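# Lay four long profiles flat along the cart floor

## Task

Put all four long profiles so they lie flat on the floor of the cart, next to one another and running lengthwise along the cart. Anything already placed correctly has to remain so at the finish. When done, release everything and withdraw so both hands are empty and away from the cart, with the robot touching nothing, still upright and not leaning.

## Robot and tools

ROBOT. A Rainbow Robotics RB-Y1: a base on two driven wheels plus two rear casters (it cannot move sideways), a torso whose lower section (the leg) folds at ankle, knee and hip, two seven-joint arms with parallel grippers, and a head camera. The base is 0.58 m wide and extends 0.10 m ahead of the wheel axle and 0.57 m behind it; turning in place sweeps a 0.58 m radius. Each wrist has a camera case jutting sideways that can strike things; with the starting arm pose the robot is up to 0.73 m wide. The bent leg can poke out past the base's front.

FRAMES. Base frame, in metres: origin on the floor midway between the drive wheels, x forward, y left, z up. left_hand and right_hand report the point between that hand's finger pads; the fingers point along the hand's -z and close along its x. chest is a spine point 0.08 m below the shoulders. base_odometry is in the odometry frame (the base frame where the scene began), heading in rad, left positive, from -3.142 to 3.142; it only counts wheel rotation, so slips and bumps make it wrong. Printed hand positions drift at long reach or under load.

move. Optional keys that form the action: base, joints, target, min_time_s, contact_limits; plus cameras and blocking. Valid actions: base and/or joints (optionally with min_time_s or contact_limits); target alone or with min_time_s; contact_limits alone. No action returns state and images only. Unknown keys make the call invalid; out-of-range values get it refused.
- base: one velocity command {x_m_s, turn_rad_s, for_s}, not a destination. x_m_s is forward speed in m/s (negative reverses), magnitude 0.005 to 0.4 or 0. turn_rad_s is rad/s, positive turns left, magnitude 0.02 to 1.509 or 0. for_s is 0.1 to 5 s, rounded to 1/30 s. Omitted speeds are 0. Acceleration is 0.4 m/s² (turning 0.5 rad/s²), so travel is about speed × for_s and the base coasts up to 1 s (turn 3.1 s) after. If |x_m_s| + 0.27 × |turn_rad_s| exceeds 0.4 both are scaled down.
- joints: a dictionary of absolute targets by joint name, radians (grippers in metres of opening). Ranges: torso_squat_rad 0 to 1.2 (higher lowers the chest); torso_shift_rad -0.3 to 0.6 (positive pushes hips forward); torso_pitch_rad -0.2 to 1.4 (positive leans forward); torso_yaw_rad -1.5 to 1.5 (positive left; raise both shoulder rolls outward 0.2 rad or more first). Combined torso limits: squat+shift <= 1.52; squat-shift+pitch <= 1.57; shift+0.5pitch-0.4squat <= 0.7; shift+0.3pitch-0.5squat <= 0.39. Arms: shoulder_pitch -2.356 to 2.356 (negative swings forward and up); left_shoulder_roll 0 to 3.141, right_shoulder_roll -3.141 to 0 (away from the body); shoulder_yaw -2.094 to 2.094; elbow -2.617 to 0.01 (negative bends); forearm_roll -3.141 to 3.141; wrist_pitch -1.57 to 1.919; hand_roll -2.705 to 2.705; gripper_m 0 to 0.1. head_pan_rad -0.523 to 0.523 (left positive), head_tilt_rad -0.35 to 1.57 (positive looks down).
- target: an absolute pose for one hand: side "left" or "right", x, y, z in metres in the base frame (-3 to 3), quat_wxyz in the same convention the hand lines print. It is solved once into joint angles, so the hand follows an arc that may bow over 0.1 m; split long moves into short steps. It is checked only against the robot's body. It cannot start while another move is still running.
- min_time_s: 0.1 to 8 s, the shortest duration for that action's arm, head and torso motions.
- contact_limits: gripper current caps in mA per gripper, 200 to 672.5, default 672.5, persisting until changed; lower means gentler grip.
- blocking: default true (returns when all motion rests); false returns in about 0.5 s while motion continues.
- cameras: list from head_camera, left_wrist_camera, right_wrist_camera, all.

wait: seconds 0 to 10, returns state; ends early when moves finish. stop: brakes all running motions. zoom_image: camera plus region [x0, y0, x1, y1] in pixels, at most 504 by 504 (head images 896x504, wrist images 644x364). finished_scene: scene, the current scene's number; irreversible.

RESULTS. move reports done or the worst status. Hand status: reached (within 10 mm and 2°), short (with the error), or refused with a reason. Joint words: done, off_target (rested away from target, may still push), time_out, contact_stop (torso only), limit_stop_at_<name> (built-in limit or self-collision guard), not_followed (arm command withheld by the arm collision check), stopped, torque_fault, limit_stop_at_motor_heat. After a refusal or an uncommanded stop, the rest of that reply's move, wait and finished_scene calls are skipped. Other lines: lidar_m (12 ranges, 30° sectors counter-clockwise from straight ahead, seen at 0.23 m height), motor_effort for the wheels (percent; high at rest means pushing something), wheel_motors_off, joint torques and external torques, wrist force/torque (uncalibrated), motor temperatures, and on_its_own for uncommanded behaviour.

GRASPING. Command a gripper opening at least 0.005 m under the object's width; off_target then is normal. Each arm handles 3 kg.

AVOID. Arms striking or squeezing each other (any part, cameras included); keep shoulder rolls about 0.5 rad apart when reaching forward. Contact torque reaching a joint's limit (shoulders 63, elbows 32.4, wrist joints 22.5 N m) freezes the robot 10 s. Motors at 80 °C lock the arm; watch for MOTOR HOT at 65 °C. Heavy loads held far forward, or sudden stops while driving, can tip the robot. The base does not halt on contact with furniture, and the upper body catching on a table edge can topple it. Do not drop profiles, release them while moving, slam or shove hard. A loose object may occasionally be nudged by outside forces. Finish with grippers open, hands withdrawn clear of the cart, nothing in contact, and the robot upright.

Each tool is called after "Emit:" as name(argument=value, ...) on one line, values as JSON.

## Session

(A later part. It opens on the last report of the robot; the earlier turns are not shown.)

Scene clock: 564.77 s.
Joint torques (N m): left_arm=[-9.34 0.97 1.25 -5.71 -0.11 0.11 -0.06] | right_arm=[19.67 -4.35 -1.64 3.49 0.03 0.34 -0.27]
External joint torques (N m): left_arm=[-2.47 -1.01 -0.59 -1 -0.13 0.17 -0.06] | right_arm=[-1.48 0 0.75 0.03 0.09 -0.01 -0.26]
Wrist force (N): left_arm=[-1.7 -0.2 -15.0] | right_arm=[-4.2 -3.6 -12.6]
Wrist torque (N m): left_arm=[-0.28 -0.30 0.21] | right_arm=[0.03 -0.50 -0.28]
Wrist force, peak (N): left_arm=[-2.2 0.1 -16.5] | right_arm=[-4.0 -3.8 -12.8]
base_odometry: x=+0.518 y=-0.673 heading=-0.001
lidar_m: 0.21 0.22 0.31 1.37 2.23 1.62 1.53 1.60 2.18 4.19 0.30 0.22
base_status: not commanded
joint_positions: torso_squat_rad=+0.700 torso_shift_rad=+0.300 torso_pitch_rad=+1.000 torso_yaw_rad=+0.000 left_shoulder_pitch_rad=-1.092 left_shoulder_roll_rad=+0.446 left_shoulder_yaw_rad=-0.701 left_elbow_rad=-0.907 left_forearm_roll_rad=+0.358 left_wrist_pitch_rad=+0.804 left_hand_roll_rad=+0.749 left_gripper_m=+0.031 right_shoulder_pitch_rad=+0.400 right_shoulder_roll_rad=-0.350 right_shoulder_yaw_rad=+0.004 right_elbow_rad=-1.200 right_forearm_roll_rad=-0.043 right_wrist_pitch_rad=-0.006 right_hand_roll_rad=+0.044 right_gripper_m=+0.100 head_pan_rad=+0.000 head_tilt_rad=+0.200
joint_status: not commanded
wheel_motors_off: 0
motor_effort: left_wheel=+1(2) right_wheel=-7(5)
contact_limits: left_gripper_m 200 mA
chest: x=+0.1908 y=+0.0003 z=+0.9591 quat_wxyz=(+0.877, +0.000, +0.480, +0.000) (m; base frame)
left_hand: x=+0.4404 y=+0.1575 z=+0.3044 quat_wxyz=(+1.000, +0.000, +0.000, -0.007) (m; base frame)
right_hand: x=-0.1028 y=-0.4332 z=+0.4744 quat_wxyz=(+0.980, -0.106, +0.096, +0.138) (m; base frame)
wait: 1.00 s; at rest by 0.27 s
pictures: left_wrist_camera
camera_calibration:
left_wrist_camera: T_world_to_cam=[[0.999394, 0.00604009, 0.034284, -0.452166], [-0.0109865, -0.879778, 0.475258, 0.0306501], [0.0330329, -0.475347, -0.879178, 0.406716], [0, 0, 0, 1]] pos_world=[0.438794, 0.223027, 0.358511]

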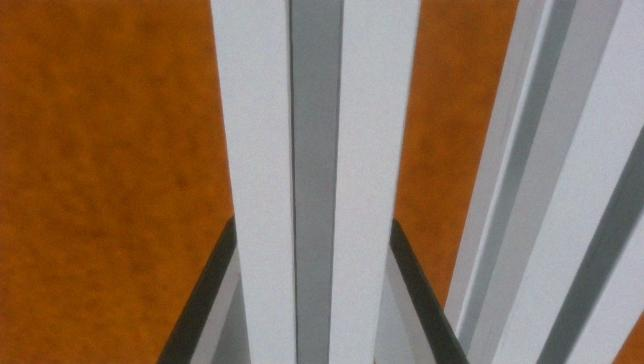

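Emit:
move(joints={"left_gripper_m": 0.045})

Emit:
move(target={"side": "left", "x": 0.438, "y": 0.157, "z": 0.37, "quat_wxyz": [1, 0, 0, -0.0075]}, min_time_s=1.0)

Emit:
move(target={"side": "left", "x": 0.43, "y": 0.18, "z": 0.50, "quat_wxyz": [1, 0, 0, 0]}, cameras=["head_camera", "left_wrist_camera"])

Scene clock: 574.30 s.
Joint torques (N m): left_arm=[-7.67 1.23 1.06 -5.02 0.04 0.17 -0.26] | right_arm=[19.57 -4.56 -2.06 3.27 0.13 0.4 -0.29]
External joint torques (N m): left_arm=[-0.78 -0.76 -0.79 -0.3 0.03 0.23 -0.26] | right_arm=[-1.57 -0.2 0.33 -0.2 0.19 0.05 -0.28]
Wrist force (N): left_arm=[-1.5 -0.2 -8.8] | right_arm=[-4.0 -3.5 -12.6]
Wrist torque (N m): left_arm=[-0.30 -0.26 0.21] | right_arm=[0.02 -0.48 -0.28]
Wrist force, peak (N): left_arm=[-2.1 -0.5 -16.3] | right_arm=[-4.1 -3.5 -13.0]
move: done
base_odometry: x=+0.518 y=-0.673 heading=-0.001
lidar_m: 0.21 0.22 0.31 1.37 2.23 1.62 1.54 1.60 2.17 4.18 0.30 0.23
base_status: not commanded
joint_positions: torso_squat_rad=+0.700 torso_shift_rad=+0.300 torso_pitch_rad=+1.000 torso_yaw_rad=+0.000 left_shoulder_pitch_rad=-1.093 left_shoulder_roll_rad=+0.446 left_shoulder_yaw_rad=-0.701 left_elbow_rad=-0.907 left_forearm_roll_rad=+0.358 left_wrist_pitch_rad=+0.804 left_hand_roll_rad=+0.749 left_gripper_m=+0.045 right_shoulder_pitch_rad=+0.400 right_shoulder_roll_rad=-0.350 right_shoulder_yaw_rad=+0.004 right_elbow_rad=-1.200 right_forearm_roll_rad=-0.043 right_wrist_pitch_rad=-0.006 right_hand_roll_rad=+0.044 right_gripper_m=+0.100 head_pan_rad=+0.000 head_tilt_rad=+0.200
joint_status: all done
wheel_motors_off: 0
motor_effort: left_wheel=+2(3) right_wheel=-4(7)
contact_limits: left_gripper_m 200 mA
chest: x=+0.1907 y=+0.0003 z=+0.9591 quat_wxyz=(+0.878, +0.000, +0.480, +0.000) (m; base frame)
left_hand: x=+0.4406 y=+0.1574 z=+0.3045 quat_wxyz=(+1.000, +0.000, +0.000, -0.007) (m; base frame)
right_hand: x=-0.1028 y=-0.4332 z=+0.4744 quat_wxyz=(+0.980, -0.106, +0.096, +0.138) (m; base frame)
camera_calibration:
head_camera: T_world_to_cam=[[-0.048307, -0.998227, 0.0347782, -0.0125979], [-0.912876, 0.0299921, -0.407133, 0.822368], [0.405368, -0.0514156, -0.912706, 0.747857], [0, 0, 0, 1]] pos_world=[0.446954, 0.00121144, 1.01783]
left_wrist_camera: T_world_to_cam=[[0.999381, 0.00591756, 0.034688, -0.45248], [-0.0112937, -0.879673, 0.475445, 0.0305625], [0.0333275, -0.475542, -0.879061, 0.406621], [0, 0, 0, 1]] pos_world=[0.438994, 0.222928, 0.358609]
right_wrist_camera: T_world_to_cam=[[-0.949727, -0.234429, 0.207511, -0.295871], [-0.175719, 0.947705, 0.266416, 0.296349], [-0.259115, 0.216558, -0.941255, 0.587748], [0, 0, 0, 1]] pos_world=[-0.0766285, -0.477494, 0.535666]

Scene clock: 575.63 s.
Joint torques (N m): left_arm=[-6.01 3.86 1.15 -6.64 -0.17 -0.18 0.33] | right_arm=[19.97 -4.55 -1.69 3.18 0.21 0.21 -0.09]
External joint torques (N m): left_arm=[-0.12 0.74 -1.69 -0.33 -0.19 -0.12 0.33] | right_arm=[-1.17 -0.19 0.7 -0.29 0.28 -0.14 -0.08]
Wrist force (N): left_arm=[-1.0 -0.1 -9.4] | right_arm=[-4.3 -3.3 -12.5]
Wrist torque (N m): left_arm=[-0.33 -0.18 0.19] | right_arm=[0.00 -0.50 -0.28]
Wrist force, peak (N): left_arm=[2.2 -1.3 -10.6] | right_arm=[-4.1 -3.5 -13.0]
move: done
base_odometry: x=+0.518 y=-0.673 heading=-0.001
lidar_m: 0.21 0.23 0.31 1.37 2.24 1.62 1.54 1.59 2.18 4.18 0.30 0.22
base_status: not commanded
joint_positions: torso_squat_rad=+0.700 torso_shift_rad=+0.300 torso_pitch_rad=+1.000 torso_yaw_rad=+0.000 left_shoulder_pitch_rad=-0.970 left_shoulder_roll_rad=+0.618 left_shoulder_yaw_rad=-0.703 left_elbow_rad=-1.416 left_forearm_roll_rad=+0.343 left_wrist_pitch_rad=+1.092 left_hand_roll_rad=+0.878 left_gripper_m=+0.045 right_shoulder_pitch_rad=+0.400 right_shoulder_roll_rad=-0.350 right_shoulder_yaw_rad=+0.004 right_elbow_rad=-1.200 right_forearm_roll_rad=-0.043 right_wrist_pitch_rad=-0.006 right_hand_roll_rad=+0.044 right_gripper_m=+0.100 head_pan_rad=+0.000 head_tilt_rad=+0.200
joint_status: all done
wheel_motors_off: 0
motor_effort: left_wheel=+1(2) right_wheel=-5(5)
contact_limits: left_gripper_m 200 mA
chest: x=+0.1907 y=+0.0003 z=+0.9591 quat_wxyz=(+0.878, +0.000, +0.480, +0.000) (m; base frame)
left_hand: x=+0.4379 y=+0.1570 z=+0.3700 quat_wxyz=(+1.000, +0.000, +0.000, -0.007) (m; base frame)
left_hand_status: reached (checked arc, planned for 1.0 s): 0 mm and 0.0 deg off.
right_hand: x=-0.1028 y=-0.4332 z=+0.4744 quat_wxyz=(+0.980, -0.106, +0.096, +0.138) (m; base frame)
camera_calibration:
head_camera: T_world_to_cam=[[-0.048267, -0.998232, 0.034687, -0.0125231], [-0.912877, 0.0299927, -0.40713, 0.822366], [0.40537, -0.0513159, -0.912711, 0.747861], [0, 0, 0, 1]] pos_world=[0.446954, 0.00121126, 1.01783]
left_wrist_camera: T_world_to_cam=[[0.999399, 0.0058821, 0.0341485, -0.451821], [-0.0110831, -0.879458, 0.475848, -0.00113634], [0.0328312, -0.475941, -0.878864, 0.464281], [0, 0, 0, 1]] pos_world=[0.436294, 0.222628, 0.424009]
right_wrist_camera: T_world_to_cam=[[-0.949754, -0.234423, 0.207394, -0.295807], [-0.175718, 0.947684, 0.266492, 0.296297], [-0.259016, 0.216659, -0.941259, 0.587806], [0, 0, 0, 1]] pos_world=[-0.0766282, -0.477493, 0.535666]

Scene clock: 577.07 s.
Joint torques (N m): left_arm=[-4.96 5.28 3.9 -7.41 0.06 -0.12 0.31] | right_arm=[19.5 -3.81 -2.28 3.41 0 0.29 -0.14]
External joint torques (N m): left_arm=[-0.21 -0.18 -0.23 -0.23 0.03 -0.07 0.31] | right_arm=[-1.64 0.55 0.11 -0.05 0.06 -0.06 -0.13]
Wrist force (N): left_arm=[-0.8 -0.2 -8.9] | right_arm=[-4.0 -3.7 -12.7]
Wrist torque (N m): left_arm=[-0.31 -0.23 0.22] | right_arm=[0.04 -0.50 -0.29]
Wrist force, peak (N): left_arm=[-0.3 -1.3 -9.8] | right_arm=[-4.2 -3.5 -12.9]
move: done
base_odometry: x=+0.518 y=-0.673 heading=-0.001
lidar_m: 0.21 0.22 0.32 1.37 2.23 1.62 1.54 1.59 2.18 4.19 0.30 0.22
base_status: not commanded
joint_positions: torso_squat_rad=+0.700 torso_shift_rad=+0.300 torso_pitch_rad=+1.000 torso_yaw_rad=+0.000 left_shoulder_pitch_rad=-0.850 left_shoulder_roll_rad=+0.897 left_shoulder_yaw_rad=-0.611 left_elbow_rad=-2.074 left_forearm_roll_rad=+0.460 left_wrist_pitch_rad=+1.466 left_hand_roll_rad=+1.039 left_gripper_m=+0.045 right_shoulder_pitch_rad=+0.400 right_shoulder_roll_rad=-0.350 right_shoulder_yaw_rad=+0.004 right_elbow_rad=-1.200 right_forearm_roll_rad=-0.043 right_wrist_pitch_rad=-0.006 right_hand_roll_rad=+0.044 right_gripper_m=+0.100 head_pan_rad=+0.000 head_tilt_rad=+0.200
joint_status: all done
wheel_motors_off: 0
motor_effort: left_wheel=+2(2) right_wheel=-3(5)
contact_limits: left_gripper_m 200 mA
chest: x=+0.1907 y=+0.0003 z=+0.9591 quat_wxyz=(+0.878, +0.000, +0.480, +0.000) (m; base frame)
left_hand: x=+0.4300 y=+0.1799 z=+0.4995 quat_wxyz=(+1.000, +0.000, +0.000, +0.000) (m; base frame)
left_hand_status: reached (checked arc, planned for 1.0 s): 0 mm and 0.0 deg off.
right_hand: x=-0.1028 y=-0.4332 z=+0.4743 quat_wxyz=(+0.980, -0.106, +0.096, +0.138) (m; base frame)
pictures: head_camera, left_wrist_camera
camera_calibration:
head_camera: T_world_to_cam=[[-0.048267, -0.998232, 0.034687, -0.0125265], [-0.912877, 0.0299927, -0.40713, 0.822406], [0.40537, -0.0513159, -0.912711, 0.747953], [0, 0, 0, 1]] pos_world=[0.446954, 0.00121126, 1.01793]
left_wrist_camera: T_world_to_cam=[[0.999213, 0.0200903, 0.0341944, -0.450981], [0.00140703, -0.879614, 0.475685, -0.0480899], [0.0396346, -0.475263, -0.878951, 0.586282], [0, 0, 0, 1]] pos_world=[0.427457, 0.245398, 0.55361]

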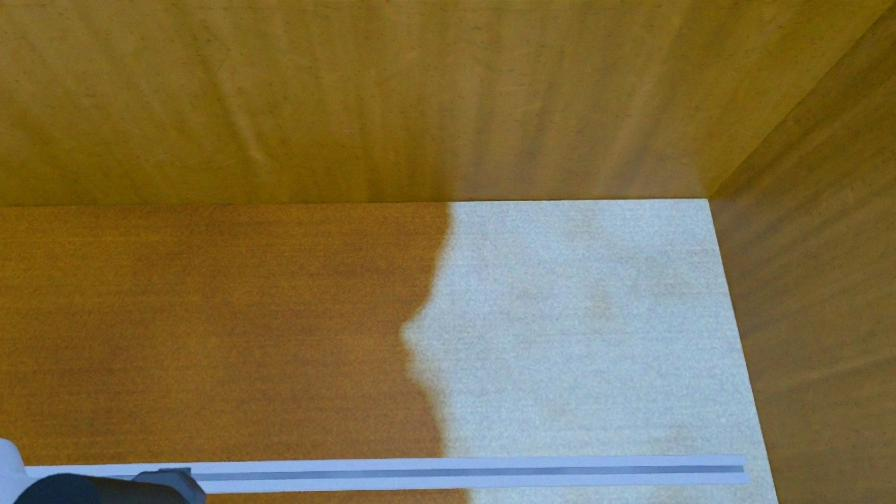

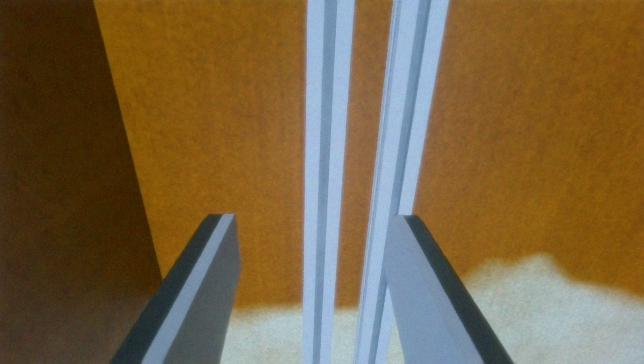

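Emit:
move(joints={"torso_squat_rad": 0.5, "torso_shift_rad": 0.3, "torso_pitch_rad": 0.1, "head_tilt_rad": 0.8}, contact_limits={"left_gripper_m": 672.5})

Emit:
move(base={"x_m_s": -0.3, "for_s": 1.733})

Emit:
move(base={"turn_rad_s": 0.785, "for_s": 2.0}, joints={"left_shoulder_pitch_rad": 0.381, "left_shoulder_roll_rad": 0.252, "left_shoulder_yaw_rad": -0.099, "left_elbow_rad": -1.386, "left_forearm_roll_rad": 0.127, "left_wrist_pitch_rad": -0.677, "left_hand_roll_rad": -1.456, "left_gripper_m": 0.045}, min_time_s=3)

Emit:
move(base={"x_m_s": 0.35, "for_s": 3.067}, joints={"torso_squat_rad": 0.99, "torso_shift_rad": 0.49, "torso_pitch_rad": 0.19})

Emit:
move(base={"turn_rad_s": -0.785, "for_s": 2.0}, joints={"head_pan_rad": 0.2, "head_tilt_rad": 0.7})

Emit:
move(base={"x_m_s": 0.25, "for_s": 1.6}, cameras=["head_camera", "left_wrist_camera"])

Scene clock: 587.47 s.
Joint torques (N m): left_arm=[-16.12 6.6 8.28 -3.83 -1.36 -0.7 0.47] | right_arm=[1.14 -8.72 -3.28 -6.26 0.3 -1.18 -0.17]
External joint torques (N m): left_arm=[-0.17 -0.73 -0.99 -0.45 -0.14 0.07 0.51] | right_arm=[-0.72 -0.42 0.58 -0.98 0.18 0.06 -0.2]
Wrist force (N): left_arm=[-5.5 0.1 -6.2] | right_arm=[-8.4 -2.5 -11.3]
Wrist torque (N m): left_arm=[-0.32 -0.50 0.31] | right_arm=[-0.05 -0.68 -0.36]
Wrist force, peak (N): left_arm=[-1.0 -0.1 -9.6] | right_arm=[-8.0 -2.6 -12.0]
move: done
base_odometry: x=+0.518 y=-0.673 heading=-0.001
lidar_m: 0.21 0.22 0.31 1.37 2.23 1.62 1.54 1.61 2.18 4.19 0.30 0.22
base_status: not commanded
joint_positions: torso_squat_rad=+0.500 torso_shift_rad=+0.300 torso_pitch_rad=+0.100 torso_yaw_rad=+0.000 left_shoulder_pitch_rad=-0.850 left_shoulder_roll_rad=+0.897 left_shoulder_yaw_rad=-0.611 left_elbow_rad=-2.074 left_forearm_roll_rad=+0.460 left_wrist_pitch_rad=+1.466 left_hand_roll_rad=+1.039 left_gripper_m=+0.045 right_shoulder_pitch_rad=+0.400 right_shoulder_roll_rad=-0.350 right_shoulder_yaw_rad=+0.004 right_elbow_rad=-1.200 right_forearm_roll_rad=-0.043 right_wrist_pitch_rad=-0.006 right_hand_roll_rad=+0.044 right_gripper_m=+0.100 head_pan_rad=+0.000 head_tilt_rad=+0.800
joint_status: all done
wheel_motors_off: 0
motor_effort: left_wheel=+3(3) right_wheel=-4(6)
contact_limits: left_gripper_m 672.5 mA
chest: x=-0.0156 y=+0.0003 z=+1.1752 quat_wxyz=(+0.999, +0.000, +0.050, +0.000) (m; base frame)
left_hand: x=+0.4932 y=+0.1799 z=+1.0771 quat_wxyz=(+0.900, +0.000, -0.435, +0.000) (m; base frame)
right_hand: x=+0.1819 y=-0.4332 z=+0.6441 quat_wxyz=(+0.924, -0.156, -0.340, +0.078) (m; base frame)
camera_calibration:
head_camera: T_world_to_cam=[[-0.0567186, -0.99821, 0.0189547, -0.0185463], [-0.751607, 0.0301945, -0.65892, 0.980661], [0.657168, -0.0516195, -0.751974, 0.95576], [0, 0, 0, 1]] pos_world=[0.107925, 0.00121221, 1.36524]
left_wrist_camera: T_world_to_cam=[[0.594088, 0.0201501, 0.804147, -1.16335], [-0.371732, -0.87966, 0.29667, 0.0539863], [0.713354, -0.475176, -0.515105, 0.367373], [0, 0, 0, 1]] pos_world=[0.449134, 0.245498, 1.10872]
right_wrist_camera: T_world_to_cam=[[-0.752666, -0.234556, -0.615205, 0.433219], [-0.318091, 0.947651, 0.02786, 0.480555], [0.576465, 0.216661, -0.787875, 0.570518], [0, 0, 0, 1]] pos_world=[0.150046, -0.477393, 0.702627]

Scene clock: 590.70 s.
Joint torques (N m): left_arm=[-17.11 7.17 8.54 -3.53 -1.38 -0.62 0.22] | right_arm=[0.82 -8.28 -3.48 -6.21 0.15 -1.53 -0.11]
External joint torques (N m): left_arm=[-1.17 -0.16 -0.74 -0.15 -0.16 0.15 0.26] | right_arm=[-1.04 0.02 0.39 -0.93 0.02 -0.3 -0.14]
Wrist force (N): left_arm=[-5.6 -0.2 -6.2] | right_arm=[-8.2 -2.6 -11.4]
Wrist torque (N m): left_arm=[-0.28 -0.51 0.32] | right_arm=[-0.05 -0.68 -0.36]
Wrist force, peak (N): left_arm=[-5.9 0.0 -6.6] | right_arm=[-8.5 -2.6 -11.5]
move: done
base_odometry: x=-0.002 y=-0.672 heading=+0.000
lidar_m: 0.73 0.76 1.07 4.14 1.48 1.08 1.02 1.06 1.44 3.89 2.20 0.76
base_status: done (sent for 1.73 of 1.73 s)
joint_positions: torso_squat_rad=+0.500 torso_shift_rad=+0.300 torso_pitch_rad=+0.100 torso_yaw_rad=+0.000 left_shoulder_pitch_rad=-0.850 left_shoulder_roll_rad=+0.897 left_shoulder_yaw_rad=-0.611 left_elbow_rad=-2.074 left_forearm_roll_rad=+0.460 left_wrist_pitch_rad=+1.466 left_hand_roll_rad=+1.039 left_gripper_m=+0.045 right_shoulder_pitch_rad=+0.400 right_shoulder_roll_rad=-0.350 right_shoulder_yaw_rad=+0.004 right_elbow_rad=-1.200 right_forearm_roll_rad=-0.043 right_wrist_pitch_rad=-0.006 right_hand_roll_rad=+0.044 right_gripper_m=+0.100 head_pan_rad=+0.000 head_tilt_rad=+0.800
joint_status: not commanded
wheel_motors_off: 0
motor_effort: left_wheel=+10(37) right_wheel=-7(30)
contact_limits: left_gripper_m 672.5 mA
chest: x=-0.0156 y=+0.0003 z=+1.1752 quat_wxyz=(+0.999, +0.000, +0.050, +0.000) (m; base frame)
left_hand: x=+0.4931 y=+0.1800 z=+1.0771 quat_wxyz=(+0.900, +0.000, -0.435, +0.000) (m; base frame)
right_hand: x=+0.1818 y=-0.4332 z=+0.6441 quat_wxyz=(+0.924, -0.156, -0.340, +0.078) (m; base frame)
camera_calibration:
head_camera: T_world_to_cam=[[-0.0567145, -0.998211, 0.0189504, -0.0185409], [-0.751557, 0.0301903, -0.658976, 0.980733], [0.657225, -0.0516158, -0.751925, 0.955686], [0, 0, 0, 1]] pos_world=[0.107925, 0.00121219, 1.36524]
left_wrist_camera: T_world_to_cam=[[0.594218, 0.0201563, 0.804052, -1.1633], [-0.371688, -0.879656, 0.29674, 0.0538884], [0.71327, -0.475184, -0.515215, 0.367535], [0, 0, 0, 1]] pos_world=[0.449133, 0.245498, 1.10872]
right_wrist_camera: T_world_to_cam=[[-0.752726, -0.234499, -0.615154, 0.43312], [-0.318034, 0.947669, 0.027904, 0.480587], [0.576418, 0.216644, -0.787913, 0.570624], [0, 0, 0, 1]] pos_world=[0.149946, -0.477493, 0.702627]

Scene clock: 594.60 s.
Joint torques (N m): left_arm=[-1.29 2.53 3.02 -7.4 0.07 -1.96 -0.01] | right_arm=[0.86 -8.72 -3.58 -6.07 0.18 -1.23 -0.23]
External joint torques (N m): left_arm=[-0.5 -1.55 0.61 -0.14 -0.14 -0.12 -0.02] | right_arm=[-1 -0.43 0.29 -0.79 0.05 0.01 -0.26]
Wrist force (N): left_arm=[-0.9 -6.1 -3.1] | right_arm=[-8.2 -2.6 -11.0]
Wrist torque (N m): left_arm=[0.01 -0.23 0.29] | right_arm=[-0.04 -0.67 -0.37]
Wrist force, peak (N): left_arm=[-5.7 -0.1 -7.1] | right_arm=[-8.4 -2.8 -11.5]
move: done
base_odometry: x=-0.002 y=-0.672 heading=+1.570
lidar_m: 4.04 1.46 1.08 1.03 1.08 1.46 3.93 2.20 0.76 0.73 0.76 1.06
base_status: done (sent for 2 of 2 s)
joint_positions: torso_squat_rad=+0.500 torso_shift_rad=+0.300 torso_pitch_rad=+0.100 torso_yaw_rad=+0.000 left_shoulder_pitch_rad=+0.381 left_shoulder_roll_rad=+0.252 left_shoulder_yaw_rad=-0.099 left_elbow_rad=-1.386 left_forearm_roll_rad=+0.127 left_wrist_pitch_rad=-0.677 left_hand_roll_rad=-1.456 left_gripper_m=+0.045 right_shoulder_pitch_rad=+0.400 right_shoulder_roll_rad=-0.350 right_shoulder_yaw_rad=+0.004 right_elbow_rad=-1.200 right_forearm_roll_rad=-0.043 right_wrist_pitch_rad=-0.006 right_hand_roll_rad=+0.044 right_gripper_m=+0.100 head_pan_rad=+0.000 head_tilt_rad=+0.800
joint_status: all done
wheel_motors_off: 0
motor_effort: left_wheel=+2(42) right_wheel=+10(44)
contact_limits: left_gripper_m 672.5 mA
chest: x=-0.0156 y=+0.0003 z=+1.1752 quat_wxyz=(+0.999, +0.000, +0.050, +0.000) (m; base frame)
left_hand: x=+0.3061 y=+0.3081 z=+0.8246 quat_wxyz=(+0.497, +0.502, -0.503, -0.498) (m; base frame)
right_hand: x=+0.1819 y=-0.4332 z=+0.6441 quat_wxyz=(+0.924, -0.156, -0.340, +0.078) (m; base frame)
camera_calibration:
head_camera: T_world_to_cam=[[-0.0566391, -0.998214, 0.0190159, -0.0186385], [-0.751563, 0.0300907, -0.658974, 0.98073], [0.657225, -0.0516154, -0.751925, 0.955686], [0, 0, 0, 1]] pos_world=[0.107924, 0.00121199, 1.36524]
left_wrist_camera: T_world_to_cam=[[-0.0351527, -0.999177, 0.0202395, 0.301319], [-0.466771, -0.00149235, -0.884377, 0.904614], [0.883679, -0.0405355, -0.466334, 0.205362], [0, 0, 0, 1]] pos_world=[0.251366, 0.310745, 0.889689]
right_wrist_camera: T_world_to_cam=[[-0.752666, -0.234556, -0.615205, 0.433219], [-0.318091, 0.947651, 0.02786, 0.480555], [0.576465, 0.216661, -0.787875, 0.570518], [0, 0, 0, 1]] pos_world=[0.150046, -0.477393, 0.702627]

Scene clock: 598.93 s.
Joint torques (N m): left_arm=[2.12 2.77 2.95 -6.87 -0.08 -1.88 -0.13] | right_arm=[3.91 -8.62 -2.89 -5.25 0.26 -1.18 -0.41]
External joint torques (N m): left_arm=[0.99 -1.34 0.6 -0.16 -0.28 -0.03 -0.14] | right_arm=[-0.23 -0.45 0.96 -0.76 0.15 -0.07 -0.44]
Wrist force (N): left_arm=[-0.4 -6.0 -3.3] | right_arm=[-8.3 -2.5 -11.6]
Wrist torque (N m): left_arm=[0.01 -0.15 0.25] | right_arm=[-0.10 -0.69 -0.33]
Wrist force, peak (N): left_arm=[-0.4 -6.6 -3.6] | right_arm=[-8.7 -2.3 -11.8]
move: done
base_odometry: x=-0.001 y=+0.401 heading=+1.570
lidar_m: 4.13 1.48 1.09 1.04 1.08 1.47 3.95 1.05 0.80 0.94 0.90 1.31
base_status: done (sent for 3.07 of 3.07 s)
joint_positions: torso_squat_rad=+0.990 torso_shift_rad=+0.490 torso_pitch_rad=+0.190 torso_yaw_rad=+0.000 left_shoulder_pitch_rad=+0.381 left_shoulder_roll_rad=+0.252 left_shoulder_yaw_rad=-0.099 left_elbow_rad=-1.386 left_forearm_roll_rad=+0.127 left_wrist_pitch_rad=-0.677 left_hand_roll_rad=-1.456 left_gripper_m=+0.045 right_shoulder_pitch_rad=+0.400 right_shoulder_roll_rad=-0.350 right_shoulder_yaw_rad=+0.004 right_elbow_rad=-1.200 right_forearm_roll_rad=-0.043 right_wrist_pitch_rad=-0.006 right_hand_roll_rad=+0.044 right_gripper_m=+0.100 head_pan_rad=+0.000 head_tilt_rad=+0.800
joint_status: all done
wheel_motors_off: 0
motor_effort: left_wheel=+3(37) right_wheel=-5(51)
contact_limits: left_gripper_m 672.5 mA
chest: x=+0.0112 y=+0.0003 z=+0.9232 quat_wxyz=(+0.995, +0.000, +0.095, +0.000) (m; base frame)
left_hand: x=+0.3002 y=+0.3080 z=+0.5452 quat_wxyz=(+0.519, +0.480, -0.480, -0.520) (m; base frame)
right_hand: x=+0.1602 y=-0.4332 z=+0.3765 quat_wxyz=(+0.938, -0.152, -0.298, +0.085) (m; base frame)
camera_calibration:
head_camera: T_world_to_cam=[[-0.054782, -0.99821, 0.0239768, -0.0169068], [-0.8078, 0.0301922, -0.588683, 0.770576], [0.586906, -0.0516177, -0.808008, 0.801162], [0, 0, 0, 1]] pos_world=[0.151339, 0.0012122, 1.10138]
left_wrist_camera: T_world_to_cam=[[-0.0332841, -0.999173, 0.0233611, 0.304396], [-0.544091, -0.00149216, -0.839025, 0.65318], [0.838366, -0.0406368, -0.543591, 0.136002], [0, 0, 0, 1]] pos_world=[0.251501, 0.310645, 0.614853]
right_wrist_camera: T_world_to_cam=[[-0.804872, -0.234602, -0.545109, 0.234256], [-0.314342, 0.947639, 0.056295, 0.469905], [0.50336, 0.216661, -0.836473, 0.402241], [0, 0, 0, 1]] pos_world=[0.133785, -0.477493, 0.437705]

Scene clock: 602.83 s.
Joint torques (N m): left_arm=[1.73 2.69 2.53 -6.83 -0.04 -2.18 0.23] | right_arm=[3.59 -8.2 -2.96 -5.1 0.28 -1.28 -0.27]
External joint torques (N m): left_arm=[0.61 -1.42 0.19 -0.12 -0.24 -0.34 0.22] | right_arm=[-0.55 -0.03 0.89 -0.62 0.17 -0.18 -0.3]
Wrist force (N): left_arm=[-0.5 -6.1 -3.1] | right_arm=[-7.9 -2.5 -11.4]
Wrist torque (N m): left_arm=[0.03 -0.18 0.27] | right_arm=[-0.07 -0.64 -0.34]
Wrist force, peak (N): left_arm=[-0.7 -6.3 -3.4] | right_arm=[-8.3 -2.6 -11.7]
move: done
base_odometry: x=-0.001 y=+0.401 heading=+0.001
lidar_m: 0.95 0.90 1.32 4.17 1.49 1.09 1.02 1.07 1.45 3.90 1.07 0.81
base_status: done (sent for 2 of 2 s)
joint_positions: torso_squat_rad=+0.990 torso_shift_rad=+0.490 torso_pitch_rad=+0.190 torso_yaw_rad=+0.000 left_shoulder_pitch_rad=+0.381 left_shoulder_roll_rad=+0.252 left_shoulder_yaw_rad=-0.099 left_elbow_rad=-1.386 left_forearm_roll_rad=+0.127 left_wrist_pitch_rad=-0.677 left_hand_roll_rad=-1.456 left_gripper_m=+0.045 right_shoulder_pitch_rad=+0.400 right_shoulder_roll_rad=-0.350 right_shoulder_yaw_rad=+0.004 right_elbow_rad=-1.200 right_forearm_roll_rad=-0.043 right_wrist_pitch_rad=-0.006 right_hand_roll_rad=+0.044 right_gripper_m=+0.100 head_pan_rad=+0.200 head_tilt_rad=+0.700
joint_status: all done
wheel_motors_off: 0
motor_effort: left_wheel=+13(36) right_wheel=-1(41)
contact_limits: left_gripper_m 672.5 mA
chest: x=+0.0112 y=+0.0003 z=+0.9232 quat_wxyz=(+0.995, +0.000, +0.095, +0.000) (m; base frame)
left_hand: x=+0.3002 y=+0.3080 z=+0.5452 quat_wxyz=(+0.519, +0.480, -0.480, -0.520) (m; base frame)
right_hand: x=+0.1602 y=-0.4332 z=+0.3765 quat_wxyz=(+0.938, -0.152, -0.298, +0.085) (m; base frame)
camera_calibration:
head_camera: T_world_to_cam=[[0.139079, -0.990095, -0.0192206, 0.0175222], [-0.739125, -0.0908691, -0.667411, 0.853563], [0.659053, 0.107029, -0.744442, 0.725011], [0, 0, 0, 1]] pos_world=[0.150632, 0.0173137, 1.10974]
left_wrist_camera: T_world_to_cam=[[-0.0332841, -0.999173, 0.0233611, 0.304396], [-0.544091, -0.00149216, -0.839025, 0.65318], [0.838366, -0.0406368, -0.543591, 0.136002], [0, 0, 0, 1]] pos_world=[0.251501, 0.310645, 0.614853]
right_wrist_camera: T_world_to_cam=[[-0.804872, -0.234602, -0.545109, 0.234256], [-0.314342, 0.947639, 0.056295, 0.469905], [0.50336, 0.216661, -0.836473, 0.402241], [0, 0, 0, 1]] pos_world=[0.133785, -0.477493, 0.437705]

Scene clock: 605.53 s.
Joint torques (N m): left_arm=[1.68 2.95 2.54 -6.93 -0.05 -2.16 0.2] | right_arm=[3.86 -8.75 -3 -5.13 0.32 -1.19 -0.17]
External joint torques (N m): left_arm=[0.56 -1.16 0.19 -0.22 -0.25 -0.31 0.19] | right_arm=[-0.28 -0.58 0.84 -0.64 0.21 -0.09 -0.19]
Wrist force (N): left_arm=[-0.5 -6.1 -3.3] | right_arm=[-8.3 -2.7 -11.5]
Wrist torque (N m): left_arm=[0.03 -0.17 0.28] | right_arm=[-0.06 -0.68 -0.33]
Wrist force, peak (N): left_arm=[-0.6 -6.3 -3.5] | right_arm=[-8.5 -2.6 -11.5]
move: done
base_odometry: x=+0.399 y=+0.401 heading=+0.000
lidar_m: 0.61 0.52 1.06 4.37 2.06 1.50 1.42 1.47 2.02 1.34 0.50 0.45
base_status: done (sent for 1.6 of 1.6 s)
joint_positions: torso_squat_rad=+0.990 torso_shift_rad=+0.490 torso_pitch_rad=+0.190 torso_yaw_rad=+0.000 left_shoulder_pitch_rad=+0.381 left_shoulder_roll_rad=+0.252 left_shoulder_yaw_rad=-0.099 left_elbow_rad=-1.386 left_forearm_roll_rad=+0.127 left_wrist_pitch_rad=-0.677 left_hand_roll_rad=-1.456 left_gripper_m=+0.045 right_shoulder_pitch_rad=+0.400 right_shoulder_roll_rad=-0.350 right_shoulder_yaw_rad=+0.004 right_elbow_rad=-1.200 right_forearm_roll_rad=-0.043 right_wrist_pitch_rad=-0.006 right_hand_roll_rad=+0.044 right_gripper_m=+0.100 head_pan_rad=+0.200 head_tilt_rad=+0.700
joint_status: not commanded
wheel_motors_off: 0
motor_effort: left_wheel=-5(48) right_wheel=+0(38)
contact_limits: left_gripper_m 672.5 mA
chest: x=+0.0112 y=+0.0003 z=+0.9232 quat_wxyz=(+0.995, +0.000, +0.095, +0.000) (m; base frame)
left_hand: x=+0.3002 y=+0.3080 z=+0.5452 quat_wxyz=(+0.519, +0.480, -0.480, -0.520) (m; base frame)
right_hand: x=+0.1602 y=-0.4332 z=+0.3765 quat_wxyz=(+0.938, -0.152, -0.298, +0.085) (m; base frame)
pictures: head_camera, left_wrist_camera
camera_calibration:
head_camera: T_world_to_cam=[[0.139079, -0.990095, -0.0192206, 0.0175222], [-0.739125, -0.0908691, -0.667411, 0.853563], [0.659053, 0.107029, -0.744442, 0.725011], [0, 0, 0, 1]] pos_world=[0.150632, 0.0173137, 1.10974]
left_wrist_camera: T_world_to_cam=[[-0.0332841, -0.999173, 0.0233611, 0.304396], [-0.544091, -0.00149216, -0.839025, 0.65318], [0.838366, -0.0406368, -0.543591, 0.136002], [0, 0, 0, 1]] pos_world=[0.251501, 0.310645, 0.614853]

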